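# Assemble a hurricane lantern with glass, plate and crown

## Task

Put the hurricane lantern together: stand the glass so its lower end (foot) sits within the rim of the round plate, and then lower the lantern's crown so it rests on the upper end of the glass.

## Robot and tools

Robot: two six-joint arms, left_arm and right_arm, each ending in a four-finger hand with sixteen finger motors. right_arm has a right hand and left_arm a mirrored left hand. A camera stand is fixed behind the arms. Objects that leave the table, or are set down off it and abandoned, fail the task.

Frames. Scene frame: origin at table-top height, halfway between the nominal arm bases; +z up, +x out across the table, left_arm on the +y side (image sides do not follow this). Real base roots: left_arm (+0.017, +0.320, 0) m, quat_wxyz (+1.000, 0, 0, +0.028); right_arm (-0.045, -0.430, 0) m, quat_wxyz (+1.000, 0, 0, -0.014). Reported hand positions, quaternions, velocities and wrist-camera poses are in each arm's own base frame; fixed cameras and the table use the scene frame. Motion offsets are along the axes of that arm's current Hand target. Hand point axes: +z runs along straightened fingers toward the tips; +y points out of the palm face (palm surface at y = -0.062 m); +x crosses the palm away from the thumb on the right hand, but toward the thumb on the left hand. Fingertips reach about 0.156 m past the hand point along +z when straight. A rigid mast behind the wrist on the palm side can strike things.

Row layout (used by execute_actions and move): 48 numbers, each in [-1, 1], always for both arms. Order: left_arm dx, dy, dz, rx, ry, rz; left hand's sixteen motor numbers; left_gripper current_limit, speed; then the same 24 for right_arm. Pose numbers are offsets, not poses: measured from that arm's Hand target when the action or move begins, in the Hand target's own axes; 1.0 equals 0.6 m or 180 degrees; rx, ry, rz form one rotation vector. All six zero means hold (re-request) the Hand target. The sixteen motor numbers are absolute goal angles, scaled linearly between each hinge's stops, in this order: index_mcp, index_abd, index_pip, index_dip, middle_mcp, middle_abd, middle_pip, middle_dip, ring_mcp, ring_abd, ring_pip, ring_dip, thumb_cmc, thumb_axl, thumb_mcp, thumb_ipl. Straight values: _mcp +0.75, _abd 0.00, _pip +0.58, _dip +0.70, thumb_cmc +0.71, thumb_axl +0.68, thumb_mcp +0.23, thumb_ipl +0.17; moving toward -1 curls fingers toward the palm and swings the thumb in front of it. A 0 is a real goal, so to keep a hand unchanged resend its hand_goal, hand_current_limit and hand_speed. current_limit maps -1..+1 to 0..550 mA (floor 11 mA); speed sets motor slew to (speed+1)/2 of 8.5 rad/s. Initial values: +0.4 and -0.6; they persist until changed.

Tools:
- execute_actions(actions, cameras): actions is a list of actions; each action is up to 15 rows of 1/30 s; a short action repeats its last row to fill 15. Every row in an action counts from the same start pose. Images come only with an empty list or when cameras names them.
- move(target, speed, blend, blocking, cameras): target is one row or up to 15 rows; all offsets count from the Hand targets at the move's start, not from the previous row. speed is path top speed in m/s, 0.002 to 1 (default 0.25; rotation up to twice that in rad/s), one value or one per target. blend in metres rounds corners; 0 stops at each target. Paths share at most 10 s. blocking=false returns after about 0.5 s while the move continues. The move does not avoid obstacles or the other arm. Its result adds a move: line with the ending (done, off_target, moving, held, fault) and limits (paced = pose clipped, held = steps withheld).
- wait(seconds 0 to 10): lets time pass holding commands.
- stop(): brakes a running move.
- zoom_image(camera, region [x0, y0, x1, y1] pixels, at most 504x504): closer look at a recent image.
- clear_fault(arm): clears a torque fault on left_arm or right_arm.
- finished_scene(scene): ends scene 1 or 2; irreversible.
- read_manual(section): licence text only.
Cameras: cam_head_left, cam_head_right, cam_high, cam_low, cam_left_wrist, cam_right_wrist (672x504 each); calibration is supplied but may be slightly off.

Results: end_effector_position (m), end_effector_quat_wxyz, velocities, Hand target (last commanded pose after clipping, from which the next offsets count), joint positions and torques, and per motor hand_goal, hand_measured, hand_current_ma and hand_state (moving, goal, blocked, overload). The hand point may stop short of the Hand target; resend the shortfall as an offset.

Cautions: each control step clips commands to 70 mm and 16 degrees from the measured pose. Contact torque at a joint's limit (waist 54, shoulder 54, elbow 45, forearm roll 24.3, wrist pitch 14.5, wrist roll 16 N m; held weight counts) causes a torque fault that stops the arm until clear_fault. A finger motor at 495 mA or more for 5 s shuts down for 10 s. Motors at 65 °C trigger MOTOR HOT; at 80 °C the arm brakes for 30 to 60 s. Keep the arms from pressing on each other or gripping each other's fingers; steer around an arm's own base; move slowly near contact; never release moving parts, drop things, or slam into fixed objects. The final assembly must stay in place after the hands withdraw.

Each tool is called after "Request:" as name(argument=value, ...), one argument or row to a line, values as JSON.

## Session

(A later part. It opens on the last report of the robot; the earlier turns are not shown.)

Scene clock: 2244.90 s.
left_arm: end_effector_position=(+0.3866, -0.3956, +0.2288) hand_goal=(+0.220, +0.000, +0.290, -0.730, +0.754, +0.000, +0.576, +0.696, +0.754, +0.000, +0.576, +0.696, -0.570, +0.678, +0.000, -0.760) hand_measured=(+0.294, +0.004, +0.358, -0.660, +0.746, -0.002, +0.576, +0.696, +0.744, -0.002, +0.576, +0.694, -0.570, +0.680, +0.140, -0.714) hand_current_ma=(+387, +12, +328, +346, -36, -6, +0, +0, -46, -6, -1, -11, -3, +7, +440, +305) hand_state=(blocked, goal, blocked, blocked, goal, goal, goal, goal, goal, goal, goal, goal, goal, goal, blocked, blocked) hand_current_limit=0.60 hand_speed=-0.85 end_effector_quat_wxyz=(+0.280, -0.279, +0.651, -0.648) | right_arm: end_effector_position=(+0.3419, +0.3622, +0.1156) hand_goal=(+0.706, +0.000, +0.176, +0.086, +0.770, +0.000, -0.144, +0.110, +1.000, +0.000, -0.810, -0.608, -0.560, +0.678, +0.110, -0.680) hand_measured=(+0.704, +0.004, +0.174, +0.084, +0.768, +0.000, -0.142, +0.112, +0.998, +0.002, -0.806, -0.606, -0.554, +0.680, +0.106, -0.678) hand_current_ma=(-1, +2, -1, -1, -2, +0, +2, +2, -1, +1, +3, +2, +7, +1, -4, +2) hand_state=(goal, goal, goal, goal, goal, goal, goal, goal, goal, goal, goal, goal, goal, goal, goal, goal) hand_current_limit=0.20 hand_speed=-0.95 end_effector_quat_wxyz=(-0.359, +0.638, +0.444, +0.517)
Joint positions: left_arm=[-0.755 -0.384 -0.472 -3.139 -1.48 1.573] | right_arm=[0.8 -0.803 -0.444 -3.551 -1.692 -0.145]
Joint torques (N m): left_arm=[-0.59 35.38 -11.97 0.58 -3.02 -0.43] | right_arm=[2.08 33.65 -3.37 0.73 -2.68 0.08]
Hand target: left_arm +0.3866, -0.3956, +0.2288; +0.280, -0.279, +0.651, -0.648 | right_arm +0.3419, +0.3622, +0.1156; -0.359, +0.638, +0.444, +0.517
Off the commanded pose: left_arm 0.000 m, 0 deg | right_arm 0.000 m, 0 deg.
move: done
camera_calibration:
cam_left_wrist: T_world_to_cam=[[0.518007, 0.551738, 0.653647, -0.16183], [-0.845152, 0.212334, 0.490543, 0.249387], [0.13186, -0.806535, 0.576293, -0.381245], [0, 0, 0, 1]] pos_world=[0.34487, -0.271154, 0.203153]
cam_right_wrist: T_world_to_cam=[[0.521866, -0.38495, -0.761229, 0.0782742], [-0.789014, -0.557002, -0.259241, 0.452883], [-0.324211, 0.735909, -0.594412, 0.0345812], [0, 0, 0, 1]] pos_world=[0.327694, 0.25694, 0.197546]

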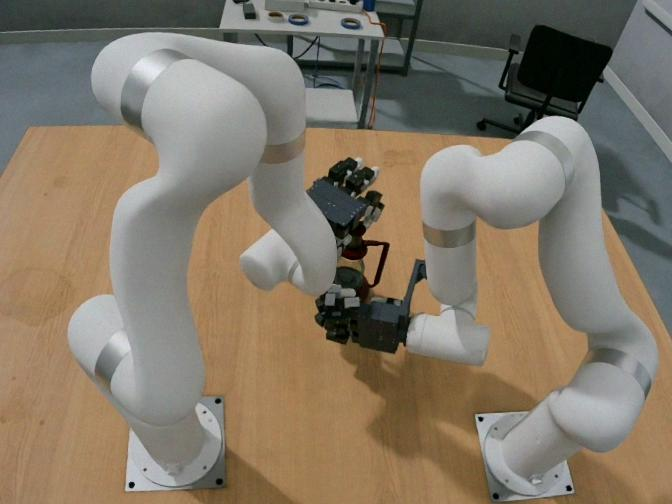

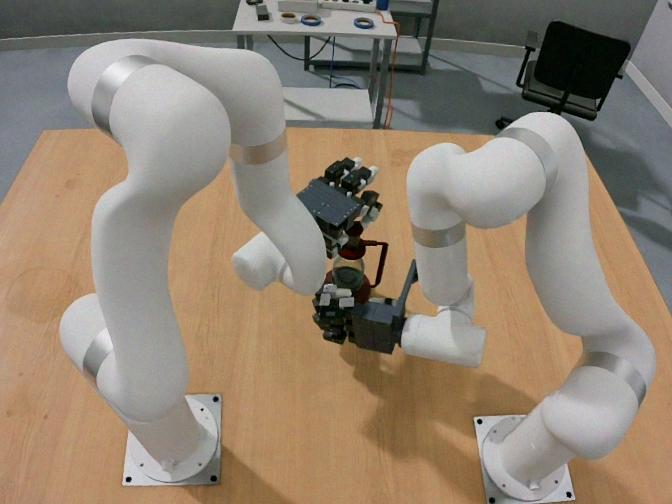

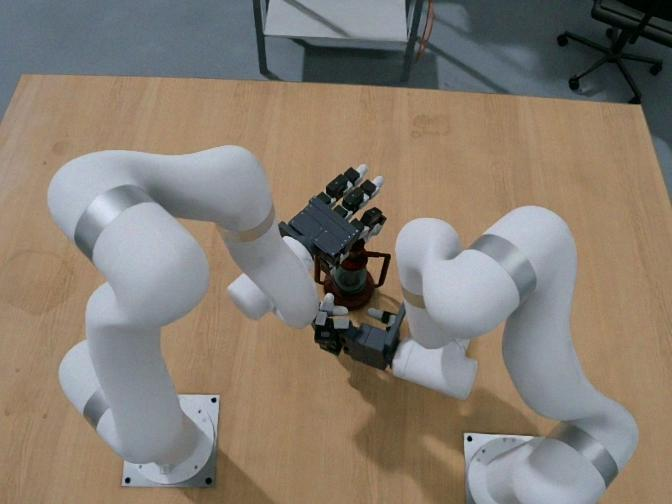

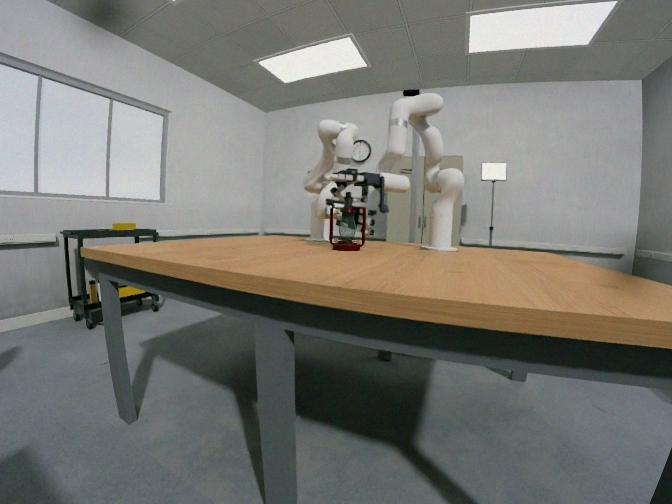

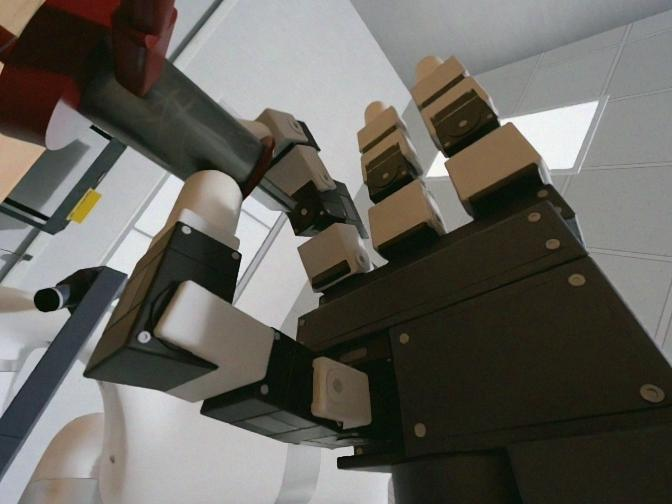

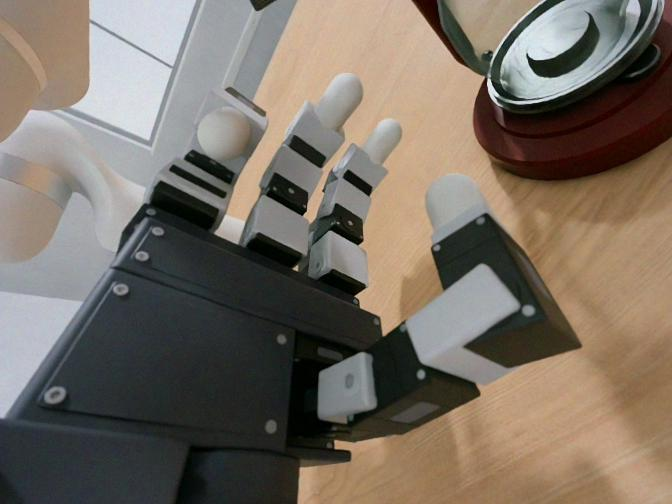

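Request:
move(
  target=[
    [0,0,0,0,0,0, 0.22,0,0.29,-0.73, 0.754,0,0.576,0.696, 0.754,0,0.576,0.696, -0.571,0.678,0.0,-0.76, 0.6,-0.85, 0.02379,0.0309,0.00772,0,0,0, 0.706,0,0.175,0.085,0.77,0,-0.145,0.11,1.0,0,-0.81,-0.609,-0.56,0.678,0.11,-0.68,0.2,-0.95],
  ],
  speed=0.06,
  cameras=["cam_right_wrist"],
)

Request:
zoom_image(
  camera="cam_right_wrist",
  region=[440, 0, 660, 170],
)

Scene clock: 2260.37 s.
left_arm: end_effector_position=(+0.3866, -0.3956, +0.2288) hand_goal=(+0.220, +0.000, +0.290, -0.730, +0.754, +0.000, +0.576, +0.696, +0.754, +0.000, +0.576, +0.696, -0.570, +0.678, +0.000, -0.760) hand_measured=(+0.294, +0.004, +0.358, -0.660, +0.746, -0.002, +0.576, +0.696, +0.744, -0.002, +0.576, +0.694, -0.570, +0.680, +0.140, -0.714) hand_current_ma=(+387, +12, +328, +346, -36, -6, +0, +0, -46, -6, -1, -11, -3, +7, +440, +305) hand_state=(blocked, goal, blocked, blocked, goal, goal, goal, goal, goal, goal, goal, goal, goal, goal, blocked, blocked) hand_current_limit=0.60 hand_speed=-0.85 end_effector_quat_wxyz=(+0.280, -0.279, +0.651, -0.648) | right_arm: end_effector_position=(+0.3618, +0.3628, +0.1286) hand_goal=(+0.706, +0.000, +0.176, +0.086, +0.770, +0.000, -0.144, +0.110, +1.000, +0.000, -0.810, -0.608, -0.560, +0.678, +0.110, -0.680) hand_measured=(+0.704, +0.004, +0.174, +0.084, +0.768, +0.000, -0.142, +0.112, +0.998, +0.002, -0.806, -0.606, -0.554, +0.680, +0.106, -0.678) hand_current_ma=(-1, +2, -1, -1, -1, +0, +2, +2, -1, +1, +3, +2, +7, +1, -4, +2) hand_state=(goal, goal, goal, goal, goal, goal, goal, goal, goal, goal, goal, goal, goal, goal, goal, goal) hand_current_limit=0.20 hand_speed=-0.95 end_effector_quat_wxyz=(-0.359, +0.638, +0.444, +0.517)
Joint positions: left_arm=[-0.755 -0.384 -0.472 -3.139 -1.48 1.573] | right_arm=[0.751 -0.757 -0.458 -3.596 -1.63 -0.133]
Joint torques (N m): left_arm=[0.13 35.02 -12.37 0.65 -3.17 -0.43] | right_arm=[0.35 37.12 -5.62 -1.06 -2.23 0.1]
Hand target: left_arm +0.3866, -0.3956, +0.2288; +0.280, -0.279, +0.651, -0.648 | right_arm +0.3619, +0.3628, +0.1286; -0.359, +0.638, +0.444, +0.517
Off the commanded pose: left_arm 0.000 m, 0 deg | right_arm 0.000 m, 0 deg.
move: done
camera_calibration:
cam_right_wrist: T_world_to_cam=[[0.521897, -0.384929, -0.761219, 0.0779979], [-0.788994, -0.557017, -0.25927, 0.472292], [-0.324211, 0.735909, -0.594411, 0.0483187], [0, 0, 0, 1]] pos_world=[0.347594, 0.25754, 0.210546]
Images, in order (width x height): cam_right_wrist 672x504.

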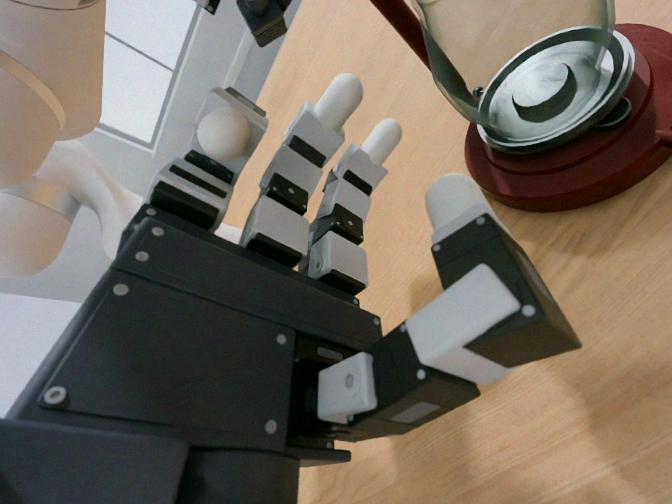

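Scaled by 2.291.

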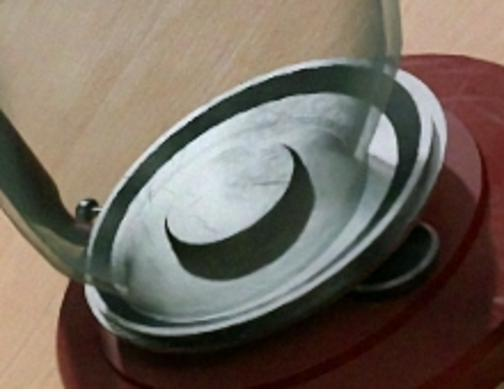

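Request:
zoom_image(
  camera="cam_right_wrist",
  region=[465, 60, 565, 160],
)

Request:
zoom_image(
  camera="cam_right_wrist",
  region=[560, 0, 650, 120],
)

Scaled by 5.040.

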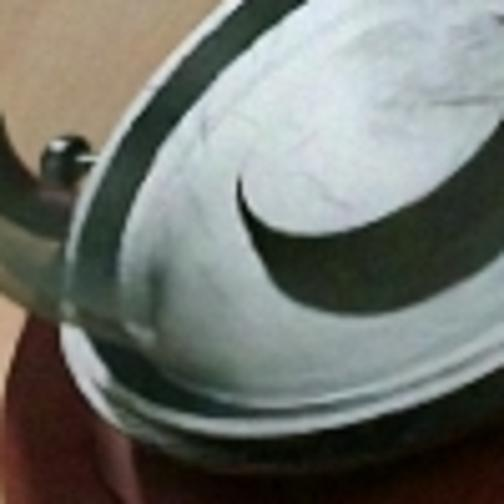

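Scaled by 4.200.

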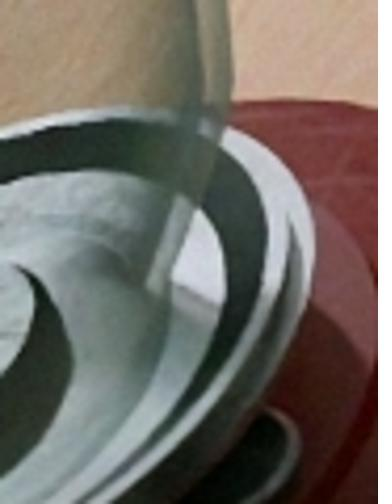

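Request:
execute_actions(
  actions=[],
  cameras=["cam_low","cam_head_left","cam_head_right","cam_high"],
)

Request:
zoom_image(
  camera="cam_low",
  region=[328, 228, 368, 256],
)

Request:
zoom_image(
  camera="cam_head_right",
  region=[310, 230, 390, 320],
)

Request:
zoom_image(
  camera="cam_high",
  region=[315, 245, 385, 325],
)

Scene clock: 2309.73 s.
left_arm: end_effector_position=(+0.3866, -0.3956, +0.2288) hand_goal=(+0.220, +0.000, +0.290, -0.730, +0.754, +0.000, +0.576, +0.696, +0.754, +0.000, +0.576, +0.696, -0.570, +0.678, +0.000, -0.760) hand_measured=(+0.294, +0.004, +0.358, -0.660, +0.746, -0.002, +0.576, +0.696, +0.744, -0.002, +0.576, +0.694, -0.570, +0.680, +0.140, -0.714) hand_current_ma=(+387, +12, +328, +346, -36, -6, +0, +0, -46, -6, -1, -11, -3, +7, +440, +305) hand_state=(blocked, goal, blocked, blocked, goal, goal, goal, goal, goal, goal, goal, goal, goal, goal, blocked, blocked) hand_current_limit=0.60 hand_speed=-0.85 end_effector_quat_wxyz=(+0.280, -0.279, +0.651, -0.648) | right_arm: end_effector_position=(+0.3619, +0.3628, +0.1286) hand_goal=(+0.706, +0.000, +0.176, +0.086, +0.770, +0.000, -0.144, +0.110, +1.000, +0.000, -0.810, -0.608, -0.560, +0.678, +0.110, -0.680) hand_measured=(+0.704, +0.004, +0.174, +0.084, +0.768, +0.000, -0.142, +0.112, +0.998, +0.002, -0.806, -0.606, -0.554, +0.680, +0.106, -0.678) hand_current_ma=(-1, +2, -1, -1, -1, +0, +2, +2, -1, +1, +3, +2, +7, +1, -4, +2) hand_state=(goal, goal, goal, goal, goal, goal, goal, goal, goal, goal, goal, goal, goal, goal, goal, goal) hand_current_limit=0.20 hand_speed=-0.95 end_effector_quat_wxyz=(-0.359, +0.638, +0.444, +0.517)
Joint positions: left_arm=[-0.755 -0.384 -0.472 -3.139 -1.48 1.573] | right_arm=[0.751 -0.757 -0.458 -3.596 -1.63 -0.133]
Joint velocities: within noise
Joint torques (N m): left_arm=[-0.69 34.34 -12.21 0.67 -3.06 -0.5] | right_arm=[-0.55 37.15 -5.74 -0.57 -2.22 0.07]
Hand target: left_arm +0.3866, -0.3956, +0.2288; +0.280, -0.279, +0.651, -0.648 | right_arm +0.3619, +0.3628, +0.1286; -0.359, +0.638, +0.444, +0.517
Off the commanded pose: left_arm 0.000 m, 0 deg | right_arm 0.000 m, 0 deg.
Images, in order (width x height): cam_head_left 672x504, cam_head_right 672x504, cam_high 672x504, cam_low 672x504.

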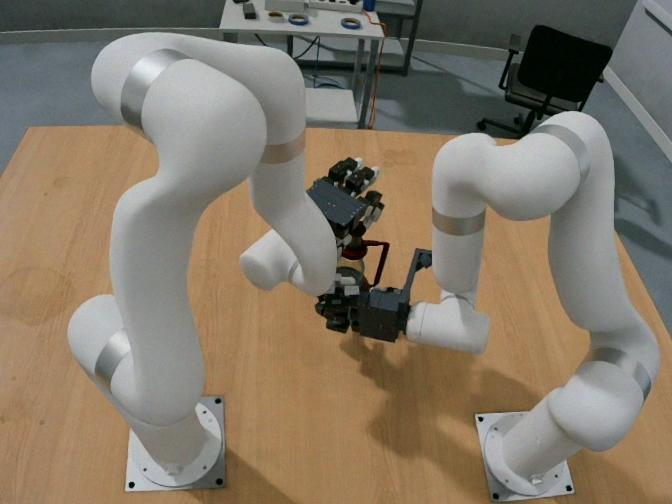

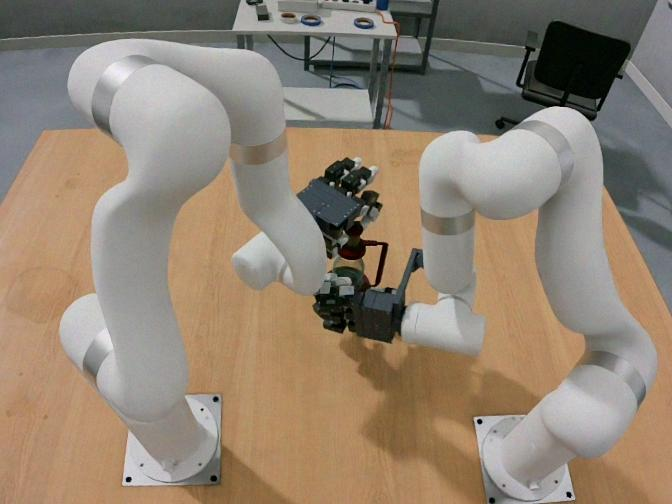

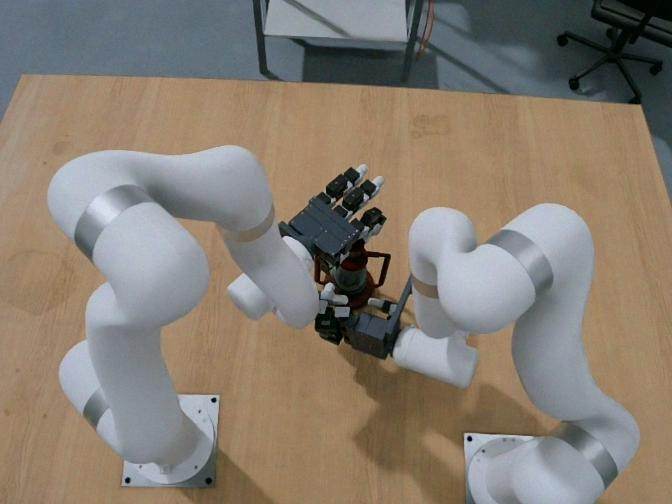

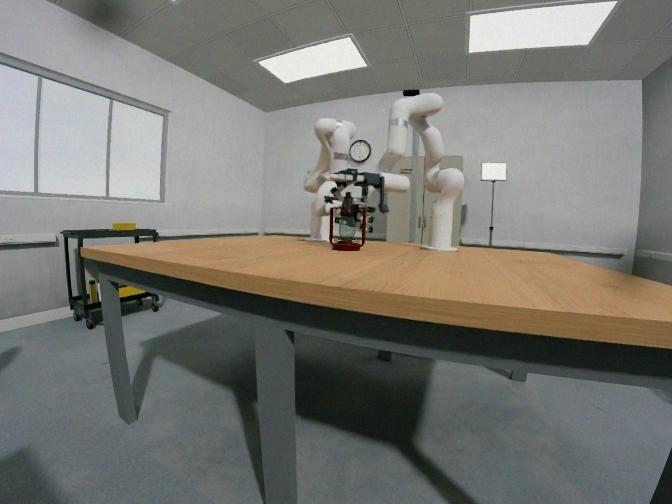

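Scaled by 12.600.

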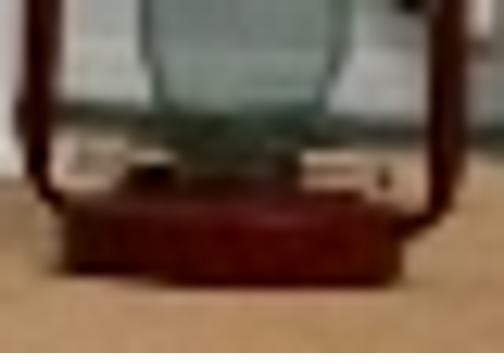

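Scaled by 5.600.

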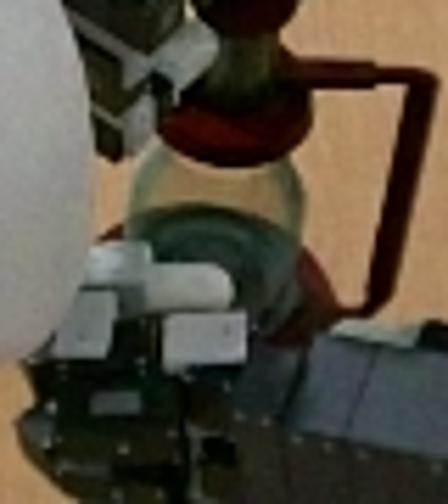

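Scaled by 6.300.

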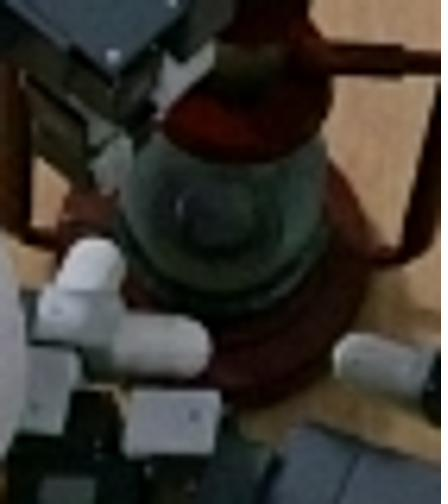

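Request:
move(
  target=[
    [0,0,0,0,0,0, 0.22,0,0.29,-0.73, 0.754,0,0.576,0.696, 0.754,0,0.576,0.696, -0.571,0.678,0.0,-0.76, 0.6,-0.85, -0.02103,0,0.00447,0,0,0, 0.706,0,0.175,0.085,0.77,0,-0.145,0.11,1.0,0,-0.81,-0.609,-0.56,0.678,0.11,-0.68,0.2,-0.95],
    [0,0,0,0,0,0, 0.22,0,0.29,-0.73, 0.754,0,0.576,0.696, 0.754,0,0.576,0.696, -0.571,0.678,0.0,-0.76, 0.6,-0.85, -0.01192,0.10815,0.0473,0,0,0, 0.706,0,0.175,0.085,0.77,0,-0.145,0.11,1.0,0,-0.81,-0.609,-0.56,0.678,0.11,-0.68,0.2,-0.95],
  ],
  speed=0.03,
  cameras=["cam_right_wrist"],
)

Request:
execute_actions(
  actions=[
    [[0,0,0,0,0,0, 0.22,0,0.29,-0.73, 0.754,0,0.576,0.696, 0.754,0,0.576,0.696, -0.571,0.678,0.0,-0.76, 0.6,-0.85, 0,0,0,0,0,0, 0.66,0,0.175,0.085,0.722,0,-0.145,0.11,1.0,0,-0.81,-0.609,-0.56,0.678,-0.02,-0.34,0.2,-0.95]],
  ],
)

Request:
execute_actions(
  actions=[
    [[0,0,0,0,0,0, 0.22,0,0.29,-0.73, 0.754,0,0.576,0.696, 0.754,0,0.576,0.696, -0.571,0.678,0.0,-0.76, 0.6,-0.85, 0,0,0,0,0,0, 0.60,0,0.12,0.06,0.68,0,-0.19,0.08,1.0,0,-0.81,-0.609,-0.571,0.678,-0.17,-0.3,0.2,-0.93]],
  ],
  cameras=["cam_low","cam_right_wrist"],
)

Scene clock: 2344.93 s.
left_arm: end_effector_position=(+0.3866, -0.3956, +0.2288) hand_goal=(+0.220, +0.000, +0.290, -0.730, +0.754, +0.000, +0.576, +0.696, +0.754, +0.000, +0.576, +0.696, -0.570, +0.678, +0.000, -0.760) hand_measured=(+0.294, +0.004, +0.358, -0.660, +0.746, -0.002, +0.576, +0.696, +0.744, -0.002, +0.576, +0.694, -0.570, +0.680, +0.140, -0.714) hand_current_ma=(+387, +12, +328, +346, -36, -6, +0, +0, -46, -6, -1, -11, -3, +7, +440, +305) hand_state=(blocked, goal, blocked, blocked, goal, goal, goal, goal, goal, goal, goal, goal, goal, goal, blocked, blocked) hand_current_limit=0.60 hand_speed=-0.85 end_effector_quat_wxyz=(+0.280, -0.279, +0.651, -0.648) | right_arm: end_effector_position=(+0.4318, +0.3649, +0.1158) hand_goal=(+0.706, +0.000, +0.176, +0.086, +0.770, +0.000, -0.144, +0.110, +1.000, +0.000, -0.810, -0.608, -0.560, +0.678, +0.110, -0.680) hand_measured=(+0.704, +0.004, +0.174, +0.084, +0.768, +0.000, -0.142, +0.112, +0.998, +0.002, -0.806, -0.606, -0.554, +0.680, +0.106, -0.678) hand_current_ma=(-1, +2, -1, -1, -1, +0, +2, +2, -1, +1, +3, +2, +7, +1, -4, +2) hand_state=(goal, goal, goal, goal, goal, goal, goal, goal, goal, goal, goal, goal, goal, goal, goal, goal) hand_current_limit=0.20 hand_speed=-0.95 end_effector_quat_wxyz=(-0.359, +0.638, +0.444, +0.517)
Joint positions: left_arm=[-0.755 -0.384 -0.472 -3.139 -1.48 1.573] | right_arm=[0.615 -0.815 -0.605 -3.727 -1.537 -0.119]
Joint torques (N m): left_arm=[0.49 35.15 -12.35 0.71 -3.07 -0.36] | right_arm=[0.15 37.81 -6.91 -0.44 -2.01 0.16]
Hand target: left_arm +0.3866, -0.3956, +0.2288; +0.280, -0.279, +0.651, -0.648 | right_arm +0.4319, +0.3649, +0.1158; -0.359, +0.638, +0.444, +0.517
Off the commanded pose: left_arm 0.000 m, 0 deg | right_arm 0.000 m, 0 deg.
move: done
camera_calibration:
cam_right_wrist: T_world_to_cam=[[0.521866, -0.38495, -0.761229, 0.0325115], [-0.789014, -0.557002, -0.259241, 0.525316], [-0.324211, 0.735909, -0.594412, 0.0619333], [0, 0, 0, 1]] pos_world=[0.417594, 0.25954, 0.197746]
Images, in order (width x height): cam_right_wrist 672x504.

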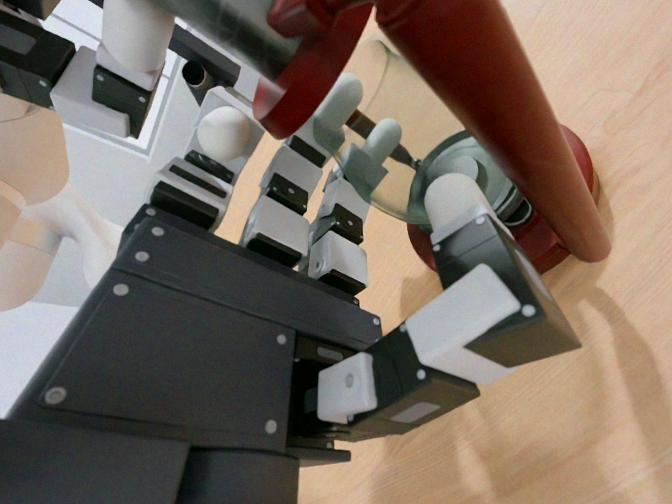

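Scene clock: 2347.73 s.
left_arm: end_effector_position=(+0.3866, -0.3956, +0.2288) hand_goal=(+0.220, +0.000, +0.290, -0.730, +0.754, +0.000, +0.576, +0.696, +0.754, +0.000, +0.576, +0.696, -0.570, +0.678, +0.000, -0.760) hand_measured=(+0.294, +0.004, +0.358, -0.660, +0.746, -0.002, +0.576, +0.696, +0.744, -0.002, +0.576, +0.694, -0.570, +0.680, +0.140, -0.714) hand_current_ma=(+387, +12, +328, +346, -36, -6, +0, +0, -46, -6, -1, -11, -3, +7, +440, +305) hand_state=(blocked, goal, blocked, blocked, goal, goal, goal, goal, goal, goal, goal, goal, goal, goal, blocked, blocked) hand_current_limit=0.60 hand_speed=-0.85 end_effector_quat_wxyz=(+0.280, -0.279, +0.651, -0.648) | right_arm: end_effector_position=(+0.4319, +0.3649, +0.1158) hand_goal=(+0.660, +0.000, +0.176, +0.086, +0.722, +0.000, -0.144, +0.110, +1.000, +0.000, -0.810, -0.608, -0.560, +0.678, -0.020, -0.340) hand_measured=(+0.662, +0.004, +0.180, +0.086, +0.724, +0.000, -0.140, +0.114, +0.998, +0.002, -0.806, -0.606, -0.554, +0.678, -0.018, -0.342) hand_current_ma=(+2, +2, +2, +0, +2, +0, +3, +3, -1, +1, +3, +2, +6, +0, +1, -2) hand_state=(goal, goal, goal, goal, goal, goal, goal, goal, goal, goal, goal, goal, goal, goal, goal, goal) hand_current_limit=0.20 hand_speed=-0.95 end_effector_quat_wxyz=(-0.359, +0.638, +0.444, +0.517)
Joint positions: left_arm=[-0.755 -0.384 -0.472 -3.139 -1.48 1.573] | right_arm=[0.615 -0.815 -0.605 -3.727 -1.537 -0.119]
Joint torques (N m): left_arm=[-0.47 35.48 -12.32 0.84 -3.16 -0.35] | right_arm=[1.27 37.65 -6.98 -0.45 -2.29 0.05]
Hand target: left_arm +0.3866, -0.3956, +0.2288; +0.280, -0.279, +0.651, -0.648 | right_arm +0.4319, +0.3649, +0.1158; -0.359, +0.638, +0.444, +0.517
Off the commanded pose: left_arm 0.000 m, 0 deg | right_arm 0.000 m, 0 deg.

Scene clock: 2348.43 s.
left_arm: end_effector_position=(+0.3866, -0.3956, +0.2288) hand_goal=(+0.220, +0.000, +0.290, -0.730, +0.754, +0.000, +0.576, +0.696, +0.754, +0.000, +0.576, +0.696, -0.570, +0.678, +0.000, -0.760) hand_measured=(+0.294, +0.004, +0.358, -0.660, +0.746, -0.002, +0.576, +0.696, +0.744, -0.002, +0.576, +0.694, -0.570, +0.680, +0.140, -0.714) hand_current_ma=(+387, +12, +328, +346, -36, -6, +0, +0, -46, -6, -1, -11, -3, +7, +440, +305) hand_state=(blocked, goal, blocked, blocked, goal, goal, goal, goal, goal, goal, goal, goal, goal, goal, blocked, blocked) hand_current_limit=0.60 hand_speed=-0.85 end_effector_quat_wxyz=(+0.280, -0.279, +0.651, -0.648) | right_arm: end_effector_position=(+0.4319, +0.3649, +0.1158) hand_goal=(+0.600, +0.000, +0.120, +0.060, +0.680, +0.000, -0.190, +0.080, +1.000, +0.000, -0.810, -0.608, -0.570, +0.678, -0.170, -0.300) hand_measured=(+0.646, +0.004, +0.150, +0.068, +0.714, +0.000, -0.156, +0.094, +0.998, +0.002, -0.806, -0.606, -0.556, +0.678, -0.048, -0.288) hand_current_ma=(+115, +2, +55, +8, +72, +0, +66, +22, -1, +1, +3, +2, +19, +0, +328, +23) hand_state=(blocked, goal, blocked, goal, blocked, goal, blocked, goal, goal, goal, goal, goal, goal, goal, blocked, goal) hand_current_limit=0.20 hand_speed=-0.93 end_effector_quat_wxyz=(-0.359, +0.638, +0.444, +0.517)
Joint positions: left_arm=[-0.755 -0.384 -0.472 -3.139 -1.48 1.573] | right_arm=[0.615 -0.815 -0.605 -3.727 -1.537 -0.119]
Joint torques (N m): left_arm=[0.11 34.71 -12.14 0.64 -3.05 -0.4] | right_arm=[-1.24 39.07 -6.93 0.5 -2.28 0.14]
Hand target: left_arm +0.3866, -0.3956, +0.2288; +0.280, -0.279, +0.651, -0.648 | right_arm +0.4319, +0.3649, +0.1158; -0.359, +0.638, +0.444, +0.517
Off the commanded pose: left_arm 0.000 m, 0 deg | right_arm 0.000 m, 0 deg.
camera_calibration:
cam_right_wrist: T_world_to_cam=[[0.521937, -0.384899, -0.761206, 0.0324642], [-0.788967, -0.557036, -0.25931, 0.525319], [-0.324211, 0.73591, -0.594411, 0.061933], [0, 0, 0, 1]] pos_world=[0.417594, 0.25954, 0.197746]
Images, in order (width x height): cam_low 672x504, cam_right_wrist 672x504.

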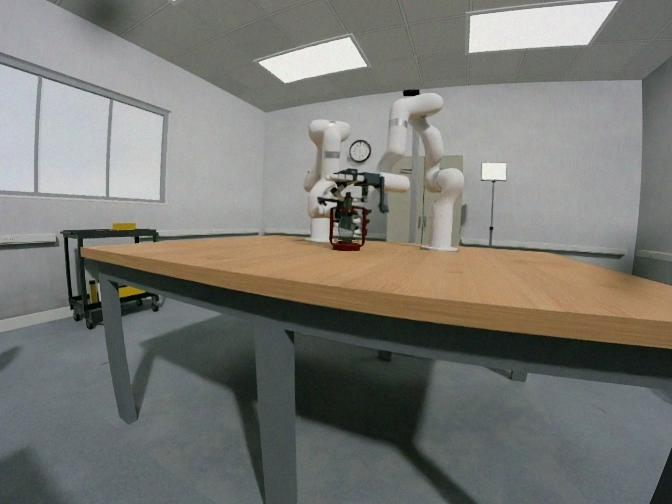

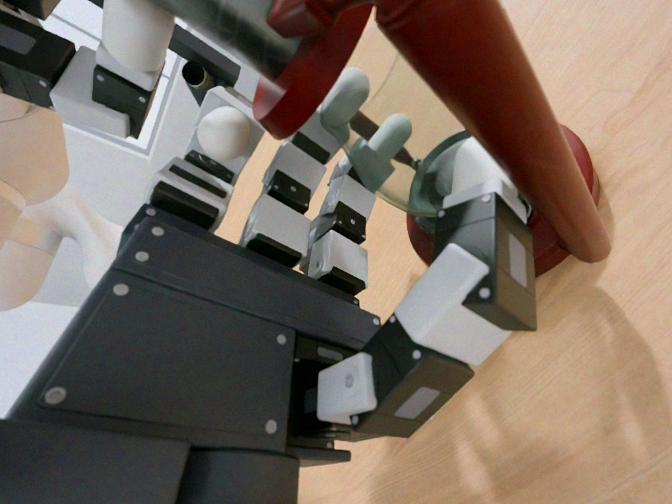

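Request:
execute_actions(
  actions=[
    [[0,0,0,0,0,0, 0.22,0,0.29,-0.73, 0.754,0,0.576,0.696, 0.754,0,0.576,0.696, -0.571,0.678,0.0,-0.76, 0.6,-0.85, 0,0,0,0,0,0, 0.589,0,0.1,0.05,0.67,0,-0.21,0.07,1.0,0,-0.81,-0.609,-0.571,0.678,-0.2,-0.3,0.2,-0.93]],
  ],
)

Request:
move(
  target=[
    [0,0,0,0,0,0, 0.22,0,0.29,-0.73, 0.754,0,0.576,0.696, 0.754,0,0.576,0.696, -0.571,0.678,0.0,-0.76, 0.6,-0.85, 0.00408,0,-0.00087,0,0,0, 0.589,0,0.1,0.05,0.67,0,-0.21,0.07,1.0,0,-0.81,-0.609,-0.571,0.678,-0.2,-0.3,0.2,-0.93],
    [0,0,0,0,0,0, 0.22,0,0.29,-0.73, 0.754,0,0.576,0.696, 0.754,0,0.576,0.696, -0.571,0.678,0.0,-0.76, 0.6,-0.85, 0.003,0.00372,-0.00595,0,0,0, 0.589,0,0.1,0.05,0.67,0,-0.21,0.07,1.0,0,-0.81,-0.609,-0.571,0.678,-0.2,-0.3,0.2,-0.93],
    [0,0,0,0,0,0, 0.22,0,0.29,-0.73, 0.754,0,0.576,0.696, 0.754,0,0.576,0.696, -0.571,0.678,0.0,-0.76, 0.6,-0.85, -0.00108,0.00372,-0.00508,0,0,0, 0.589,0,0.1,0.05,0.67,0,-0.21,0.07,1.0,0,-0.81,-0.609,-0.571,0.678,-0.2,-0.3,0.2,-0.93],
  ],
  speed=0.01,
  cameras=["cam_low","cam_right_wrist"],
)

Request:
zoom_image(
  camera="cam_low",
  region=[328, 204, 368, 256],
)

Scene clock: 2364.70 s.
left_arm: end_effector_position=(+0.3866, -0.3956, +0.2288) hand_goal=(+0.220, +0.000, +0.290, -0.730, +0.754, +0.000, +0.576, +0.696, +0.754, +0.000, +0.576, +0.696, -0.570, +0.678, +0.000, -0.760) hand_measured=(+0.294, +0.004, +0.358, -0.660, +0.746, -0.002, +0.576, +0.696, +0.744, -0.002, +0.576, +0.694, -0.570, +0.680, +0.140, -0.714) hand_current_ma=(+387, +12, +328, +346, -36, -6, +0, +0, -46, -6, -1, -11, -3, +7, +440, +305) hand_state=(blocked, goal, blocked, blocked, goal, goal, goal, goal, goal, goal, goal, goal, goal, goal, blocked, blocked) hand_current_limit=0.60 hand_speed=-0.85 end_effector_quat_wxyz=(+0.280, -0.279, +0.651, -0.648) | right_arm: end_effector_position=(+0.4319, +0.3649, +0.1158) hand_goal=(+0.590, +0.000, +0.100, +0.050, +0.670, +0.000, -0.210, +0.070, +1.000, +0.000, -0.810, -0.608, -0.570, +0.678, -0.200, -0.300) hand_measured=(+0.646, +0.004, +0.148, +0.068, +0.714, +0.000, -0.156, +0.094, +0.998, +0.002, -0.806, -0.606, -0.556, +0.678, -0.048, -0.288) hand_current_ma=(+151, +2, +110, +26, +104, +0, +127, +44, -1, +1, +3, +2, +19, +0, +330, +23) hand_state=(blocked, goal, blocked, goal, blocked, goal, blocked, blocked, goal, goal, goal, goal, goal, goal, blocked, goal) hand_current_limit=0.20 hand_speed=-0.93 end_effector_quat_wxyz=(-0.359, +0.638, +0.444, +0.517)
Joint positions: left_arm=[-0.755 -0.384 -0.472 -3.139 -1.48 1.573] | right_arm=[0.615 -0.815 -0.605 -3.727 -1.537 -0.119]
Joint torques (N m): left_arm=[1 35.15 -12.47 0.76 -3.17 -0.45] | right_arm=[-1.8 38.9 -6.52 0.16 -2.3 -0.01]
Hand target: left_arm +0.3866, -0.3956, +0.2288; +0.280, -0.279, +0.651, -0.648 | right_arm +0.4319, +0.3649, +0.1158; -0.359, +0.638, +0.444, +0.517
Off the commanded pose: left_arm 0.000 m, 0 deg | right_arm 0.000 m, 0 deg.

Scene clock: 2366.27 s.
left_arm: end_effector_position=(+0.3866, -0.3956, +0.2288) hand_goal=(+0.220, +0.000, +0.290, -0.730, +0.754, +0.000, +0.576, +0.696, +0.754, +0.000, +0.576, +0.696, -0.570, +0.678, +0.000, -0.760) hand_measured=(+0.294, +0.004, +0.358, -0.660, +0.746, -0.002, +0.576, +0.696, +0.744, -0.002, +0.576, +0.694, -0.570, +0.680, +0.140, -0.714) hand_current_ma=(+387, +12, +328, +346, -36, -6, +0, +0, -46, -6, -1, -11, -3, +7, +440, +305) hand_state=(blocked, goal, blocked, blocked, goal, goal, goal, goal, goal, goal, goal, goal, goal, goal, blocked, blocked) hand_current_limit=0.60 hand_speed=-0.85 end_effector_quat_wxyz=(+0.280, -0.279, +0.651, -0.648) | right_arm: end_effector_position=(+0.4329, +0.3612, +0.1158) hand_goal=(+0.590, +0.000, +0.100, +0.050, +0.670, +0.000, -0.210, +0.070, +1.000, +0.000, -0.810, -0.608, -0.570, +0.678, -0.200, -0.300) hand_measured=(+0.656, -0.012, +0.150, +0.074, +0.730, -0.026, -0.164, +0.092, +0.998, +0.002, -0.806, -0.606, -0.562, +0.678, -0.066, -0.284) hand_current_ma=(+187, -13, +113, +41, +165, -38, +104, +39, -1, +1, +3, +2, +8, -1, +330, +37) hand_state=(blocked, goal, blocked, blocked, blocked, blocked, blocked, blocked, goal, goal, goal, goal, goal, goal, blocked, goal) hand_current_limit=0.20 hand_speed=-0.93 end_effector_quat_wxyz=(-0.359, +0.638, +0.444, +0.517)
Joint positions: left_arm=[-0.755 -0.384 -0.472 -3.139 -1.48 1.573] | right_arm=[0.605 -0.815 -0.602 -3.738 -1.538 -0.123]
Joint torques (N m): left_arm=[-0.62 35.01 -13.04 0.74 -3.13 -0.51] | right_arm=[-3.24 32.55 -4.61 2.49 -0.09 0.25]
Hand target: left_arm +0.3866, -0.3956, +0.2288; +0.280, -0.279, +0.651, -0.648 | right_arm +0.4329, +0.3612, +0.1158; -0.359, +0.638, +0.444, +0.517
Off the commanded pose: left_arm 0.000 m, 0 deg | right_arm 0.000 m, 0 deg.
move: done
camera_calibration:
cam_right_wrist: T_world_to_cam=[[0.521984, -0.384916, -0.761165, 0.0305331], [-0.788972, -0.556993, -0.259386, 0.524109], [-0.324122, 0.735934, -0.59443, 0.0648668], [0, 0, 0, 1]] pos_world=[0.418594, 0.25594, 0.197746]
Images, in order (width x height): cam_low 672x504, cam_right_wrist 672x504.

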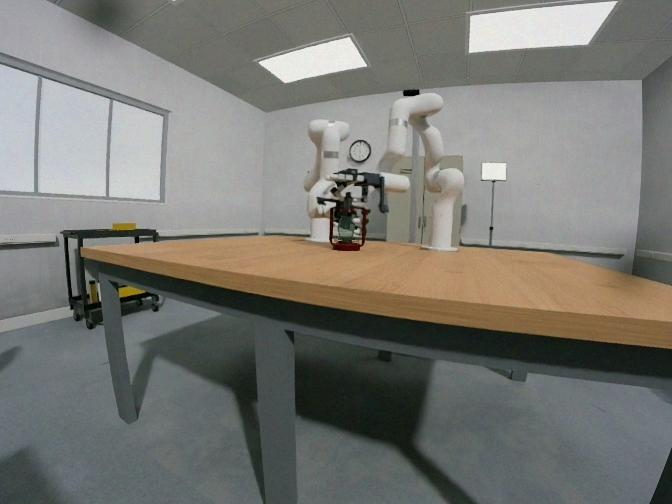

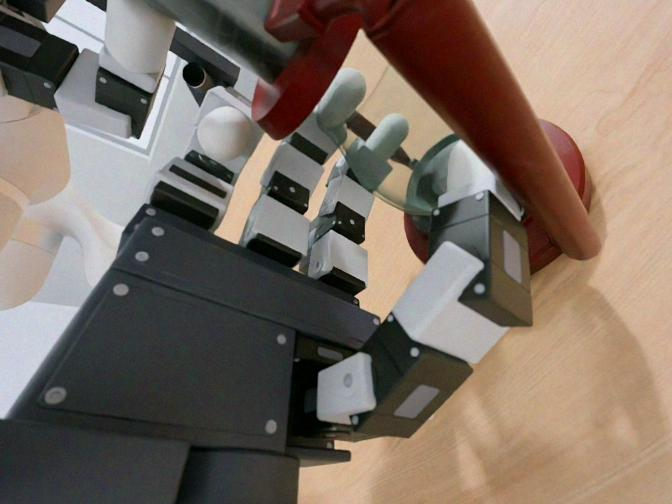

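Scaled by 9.692.

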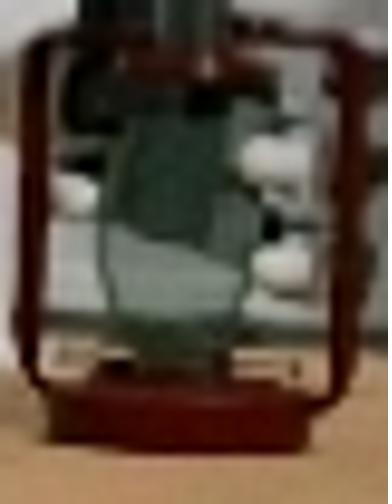

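Request:
zoom_image(
  camera="cam_right_wrist",
  region=[390, 110, 550, 270],
)

Request:
execute_actions(
  actions=[],
)

Request:
zoom_image(
  camera="cam_head_right",
  region=[310, 230, 390, 320],
)

Request:
zoom_image(
  camera="cam_high",
  region=[315, 245, 385, 325],
)

Scaled by 3.150.

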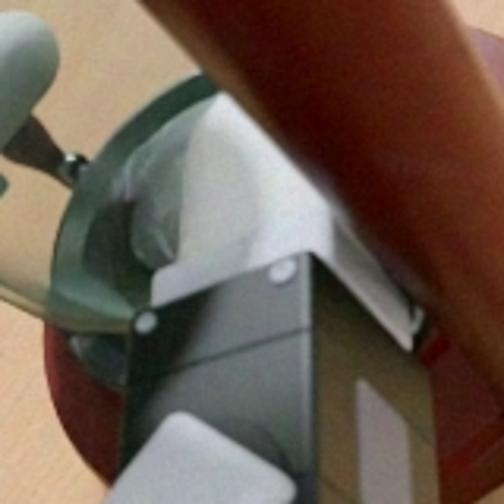

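Scene clock: 2391.37 s.
left_arm: end_effector_position=(+0.3866, -0.3956, +0.2288) hand_goal=(+0.220, +0.000, +0.290, -0.730, +0.754, +0.000, +0.576, +0.696, +0.754, +0.000, +0.576, +0.696, -0.570, +0.678, +0.000, -0.760) hand_measured=(+0.294, +0.004, +0.358, -0.660, +0.746, -0.002, +0.576, +0.696, +0.744, -0.002, +0.576, +0.694, -0.570, +0.680, +0.140, -0.714) hand_current_ma=(+387, +12, +328, +346, -36, -6, +0, +0, -46, -6, -1, -11, -3, +7, +440, +305) hand_state=(blocked, goal, blocked, blocked, goal, goal, goal, goal, goal, goal, goal, goal, goal, goal, blocked, blocked) hand_current_limit=0.60 hand_speed=-0.85 end_effector_quat_wxyz=(+0.280, -0.279, +0.651, -0.648) | right_arm: end_effector_position=(+0.4329, +0.3612, +0.1158) hand_goal=(+0.590, +0.000, +0.100, +0.050, +0.670, +0.000, -0.210, +0.070, +1.000, +0.000, -0.810, -0.608, -0.570, +0.678, -0.200, -0.300) hand_measured=(+0.656, -0.012, +0.150, +0.074, +0.730, -0.026, -0.164, +0.092, +0.998, +0.002, -0.806, -0.606, -0.564, +0.676, -0.066, -0.284) hand_current_ma=(+187, -13, +113, +41, +166, -39, +104, +39, -1, +1, +3, +2, +7, -1, +330, +37) hand_state=(blocked, goal, blocked, blocked, blocked, blocked, blocked, blocked, goal, goal, goal, goal, goal, goal, blocked, goal) hand_current_limit=0.20 hand_speed=-0.93 end_effector_quat_wxyz=(-0.359, +0.638, +0.444, +0.517)
Joint positions: left_arm=[-0.755 -0.384 -0.472 -3.139 -1.48 1.573] | right_arm=[0.605 -0.815 -0.602 -3.738 -1.538 -0.123]
Joint velocities: within noise
Joint torques (N m): left_arm=[0.66 34.96 -12.32 0.42 -3.07 -0.44] | right_arm=[-0.89 32.05 -3.84 2.31 0.62 0.58]
Hand target: left_arm +0.3866, -0.3956, +0.2288; +0.280, -0.279, +0.651, -0.648 | right_arm +0.4329, +0.3612, +0.1158; -0.359, +0.638, +0.444, +0.517
Off the commanded pose: left_arm 0.000 m, 0 deg | right_arm 0.000 m, 0 deg.
camera_calibration:
cam_left_wrist: T_world_to_cam=[[0.518007, 0.551738, 0.653647, -0.16183], [-0.845152, 0.212334, 0.490543, 0.249387], [0.13186, -0.806535, 0.576293, -0.381245], [0, 0, 0, 1]] pos_world=[0.34487, -0.271154, 0.203153]
cam_right_wrist: T_world_to_cam=[[0.521866, -0.38495, -0.761229, 0.0305653], [-0.789014, -0.557002, -0.259241, 0.524044], [-0.324211, 0.735909, -0.594412, 0.0649803], [0, 0, 0, 1]] pos_world=[0.418594, 0.25584, 0.197746]

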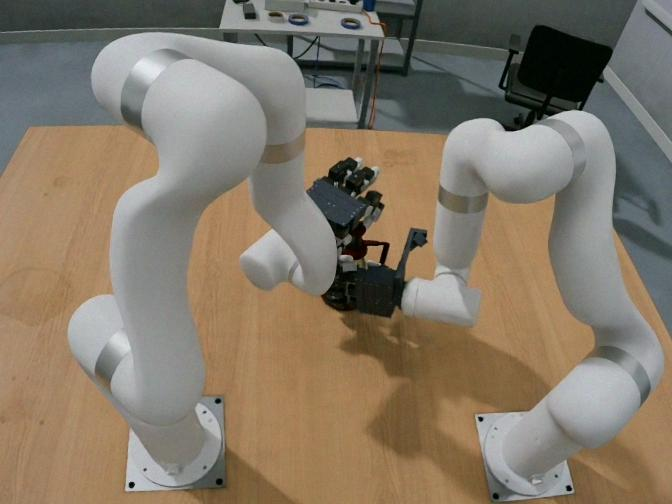

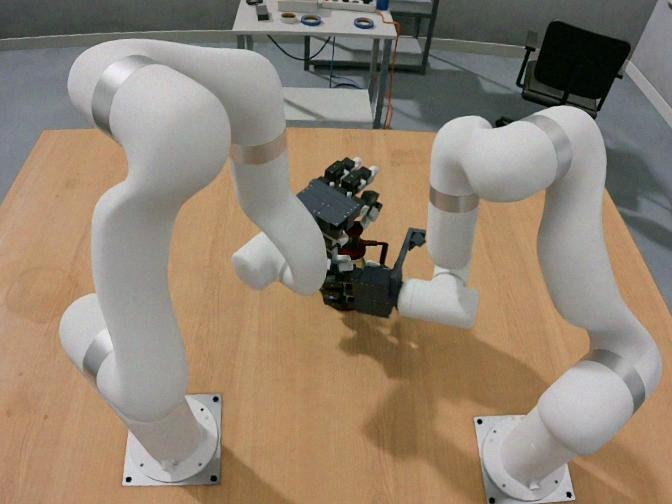

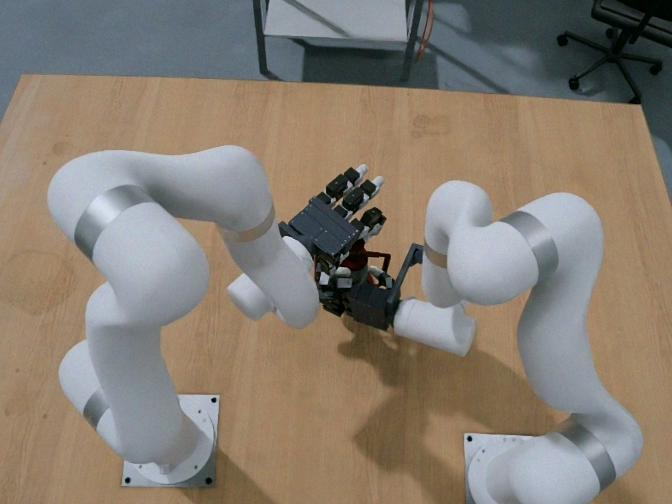

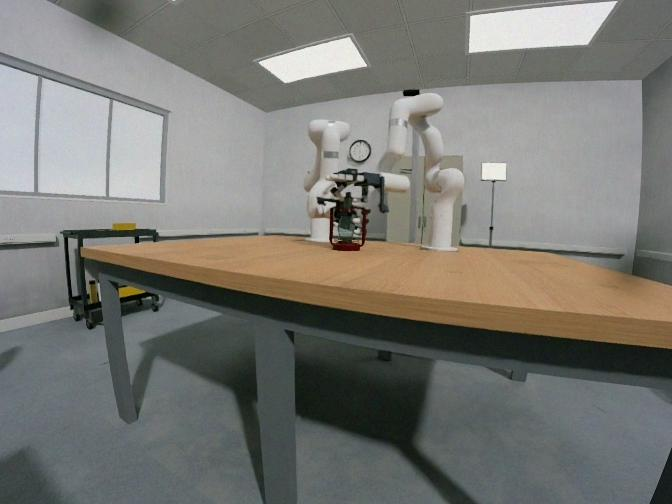

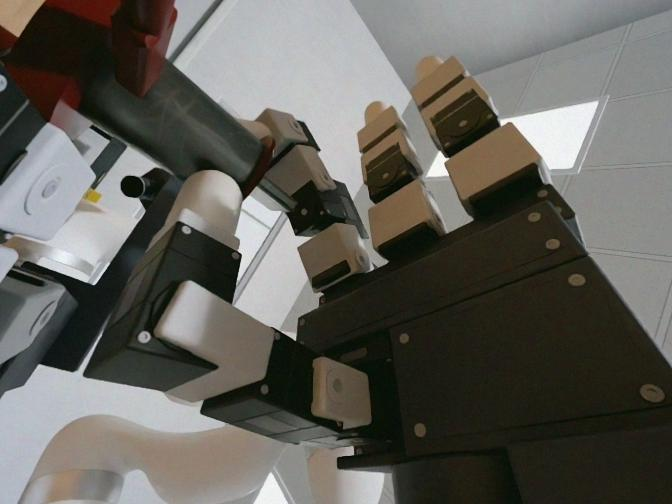

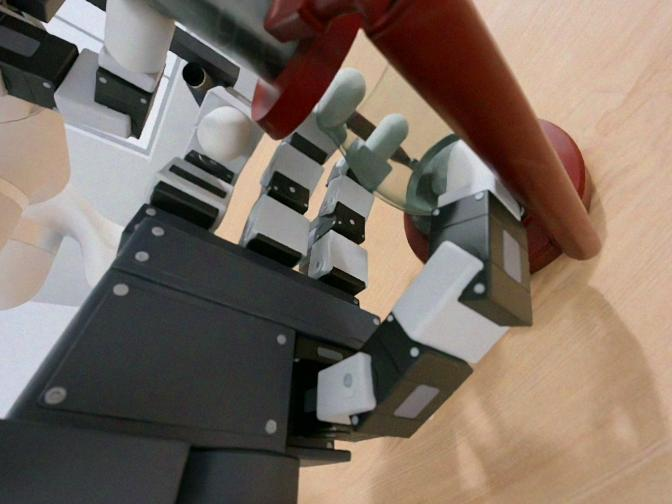

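Scaled by 5.600.

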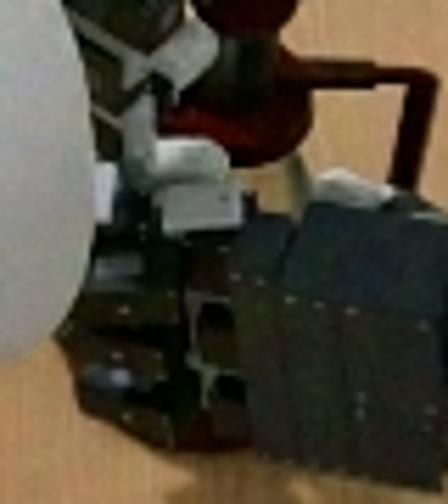

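Scaled by 6.300.

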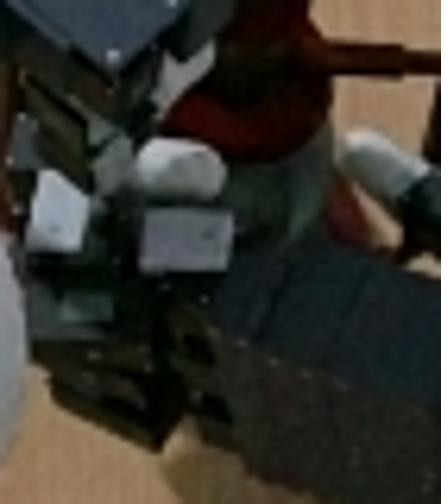

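Request:
move(
  target=[0,0,0,0,0,0, 0.22,0,0.29,-0.73, 0.754,0,0.576,0.696, 0.754,0,0.576,0.696, -0.571,0.678,0.0,-0.76, 0.6,-0.85, 0.00489,0,-0.00104,0,0,0, 0.589,0,0.1,0.05,0.67,0,-0.21,0.07,1.0,0,-0.81,-0.609,-0.571,0.678,-0.2,-0.3,0.2,-0.93],
  speed=0.01,
  cameras=["cam_right_wrist","cam_low"],
)

Request:
zoom_image(
  camera="cam_low",
  region=[328, 204, 368, 256],
)

Scene clock: 2398.97 s.
left_arm: end_effector_position=(+0.3866, -0.3956, +0.2288) hand_goal=(+0.220, +0.000, +0.290, -0.730, +0.754, +0.000, +0.576, +0.696, +0.754, +0.000, +0.576, +0.696, -0.570, +0.678, +0.000, -0.760) hand_measured=(+0.294, +0.004, +0.358, -0.660, +0.746, -0.002, +0.576, +0.696, +0.744, -0.002, +0.576, +0.694, -0.570, +0.680, +0.140, -0.714) hand_current_ma=(+387, +12, +328, +346, -36, -6, +0, +0, -46, -6, -1, -11, -3, +7, +440, +305) hand_state=(blocked, goal, blocked, blocked, goal, goal, goal, goal, goal, goal, goal, goal, goal, goal, blocked, blocked) hand_current_limit=0.60 hand_speed=-0.85 end_effector_quat_wxyz=(+0.280, -0.279, +0.651, -0.648) | right_arm: end_effector_position=(+0.4329, +0.3612, +0.1187) hand_goal=(+0.590, +0.000, +0.100, +0.050, +0.670, +0.000, -0.210, +0.070, +1.000, +0.000, -0.810, -0.608, -0.570, +0.678, -0.200, -0.300) hand_measured=(+0.656, +0.002, +0.150, +0.074, +0.726, -0.002, -0.164, +0.092, +0.998, +0.002, -0.806, -0.606, -0.548, +0.686, -0.066, -0.280) hand_current_ma=(+187, +1, +114, +41, +147, -1, +104, +39, -1, +1, +3, +2, +39, +11, +330, +50) hand_state=(blocked, goal, blocked, blocked, blocked, goal, blocked, blocked, goal, goal, goal, goal, blocked, goal, blocked, blocked) hand_current_limit=0.20 hand_speed=-0.93 end_effector_quat_wxyz=(-0.359, +0.638, +0.444, +0.517)
Joint positions: left_arm=[-0.755 -0.384 -0.472 -3.139 -1.48 1.573] | right_arm=[0.605 -0.805 -0.598 -3.738 -1.533 -0.119]
Joint torques (N m): left_arm=[-0.01 34.98 -12.31 0.56 -3.22 -0.43] | right_arm=[1.86 44.62 -6.88 -0.77 -2.52 -0.06]
Hand target: left_arm +0.3866, -0.3956, +0.2288; +0.280, -0.279, +0.651, -0.648 | right_arm +0.4329, +0.3612, +0.1188; -0.359, +0.638, +0.444, +0.517
Off the commanded pose: left_arm 0.000 m, 0 deg | right_arm 0.000 m, 0 deg.
move: done
camera_calibration:
cam_right_wrist: T_world_to_cam=[[0.521806, -0.384993, -0.761248, 0.032813], [-0.789053, -0.556973, -0.259183, 0.524793], [-0.324211, 0.735909, -0.594412, 0.0667044], [0, 0, 0, 1]] pos_world=[0.418594, 0.25584, 0.200646]
Images, in order (width x height): cam_low 672x504, cam_right_wrist 672x504.

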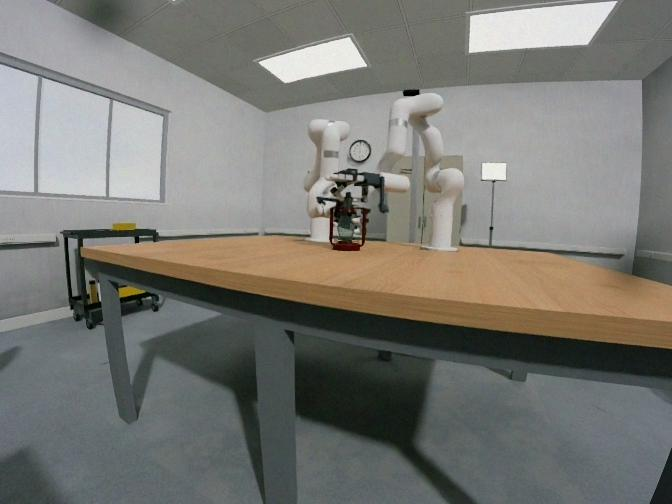

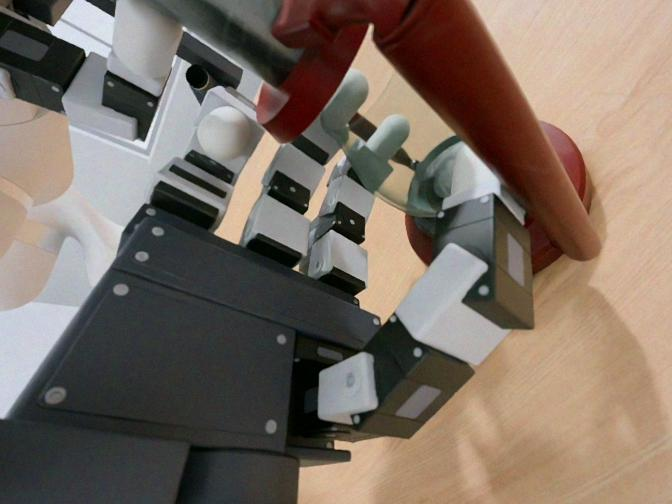

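Scaled by 9.692.

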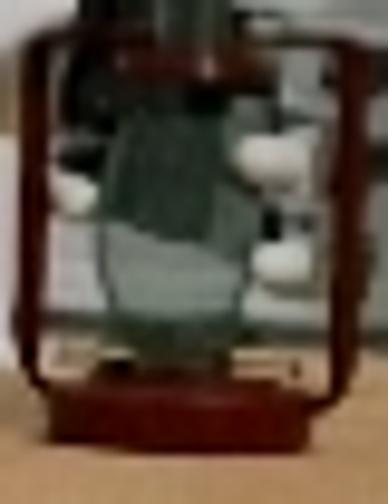

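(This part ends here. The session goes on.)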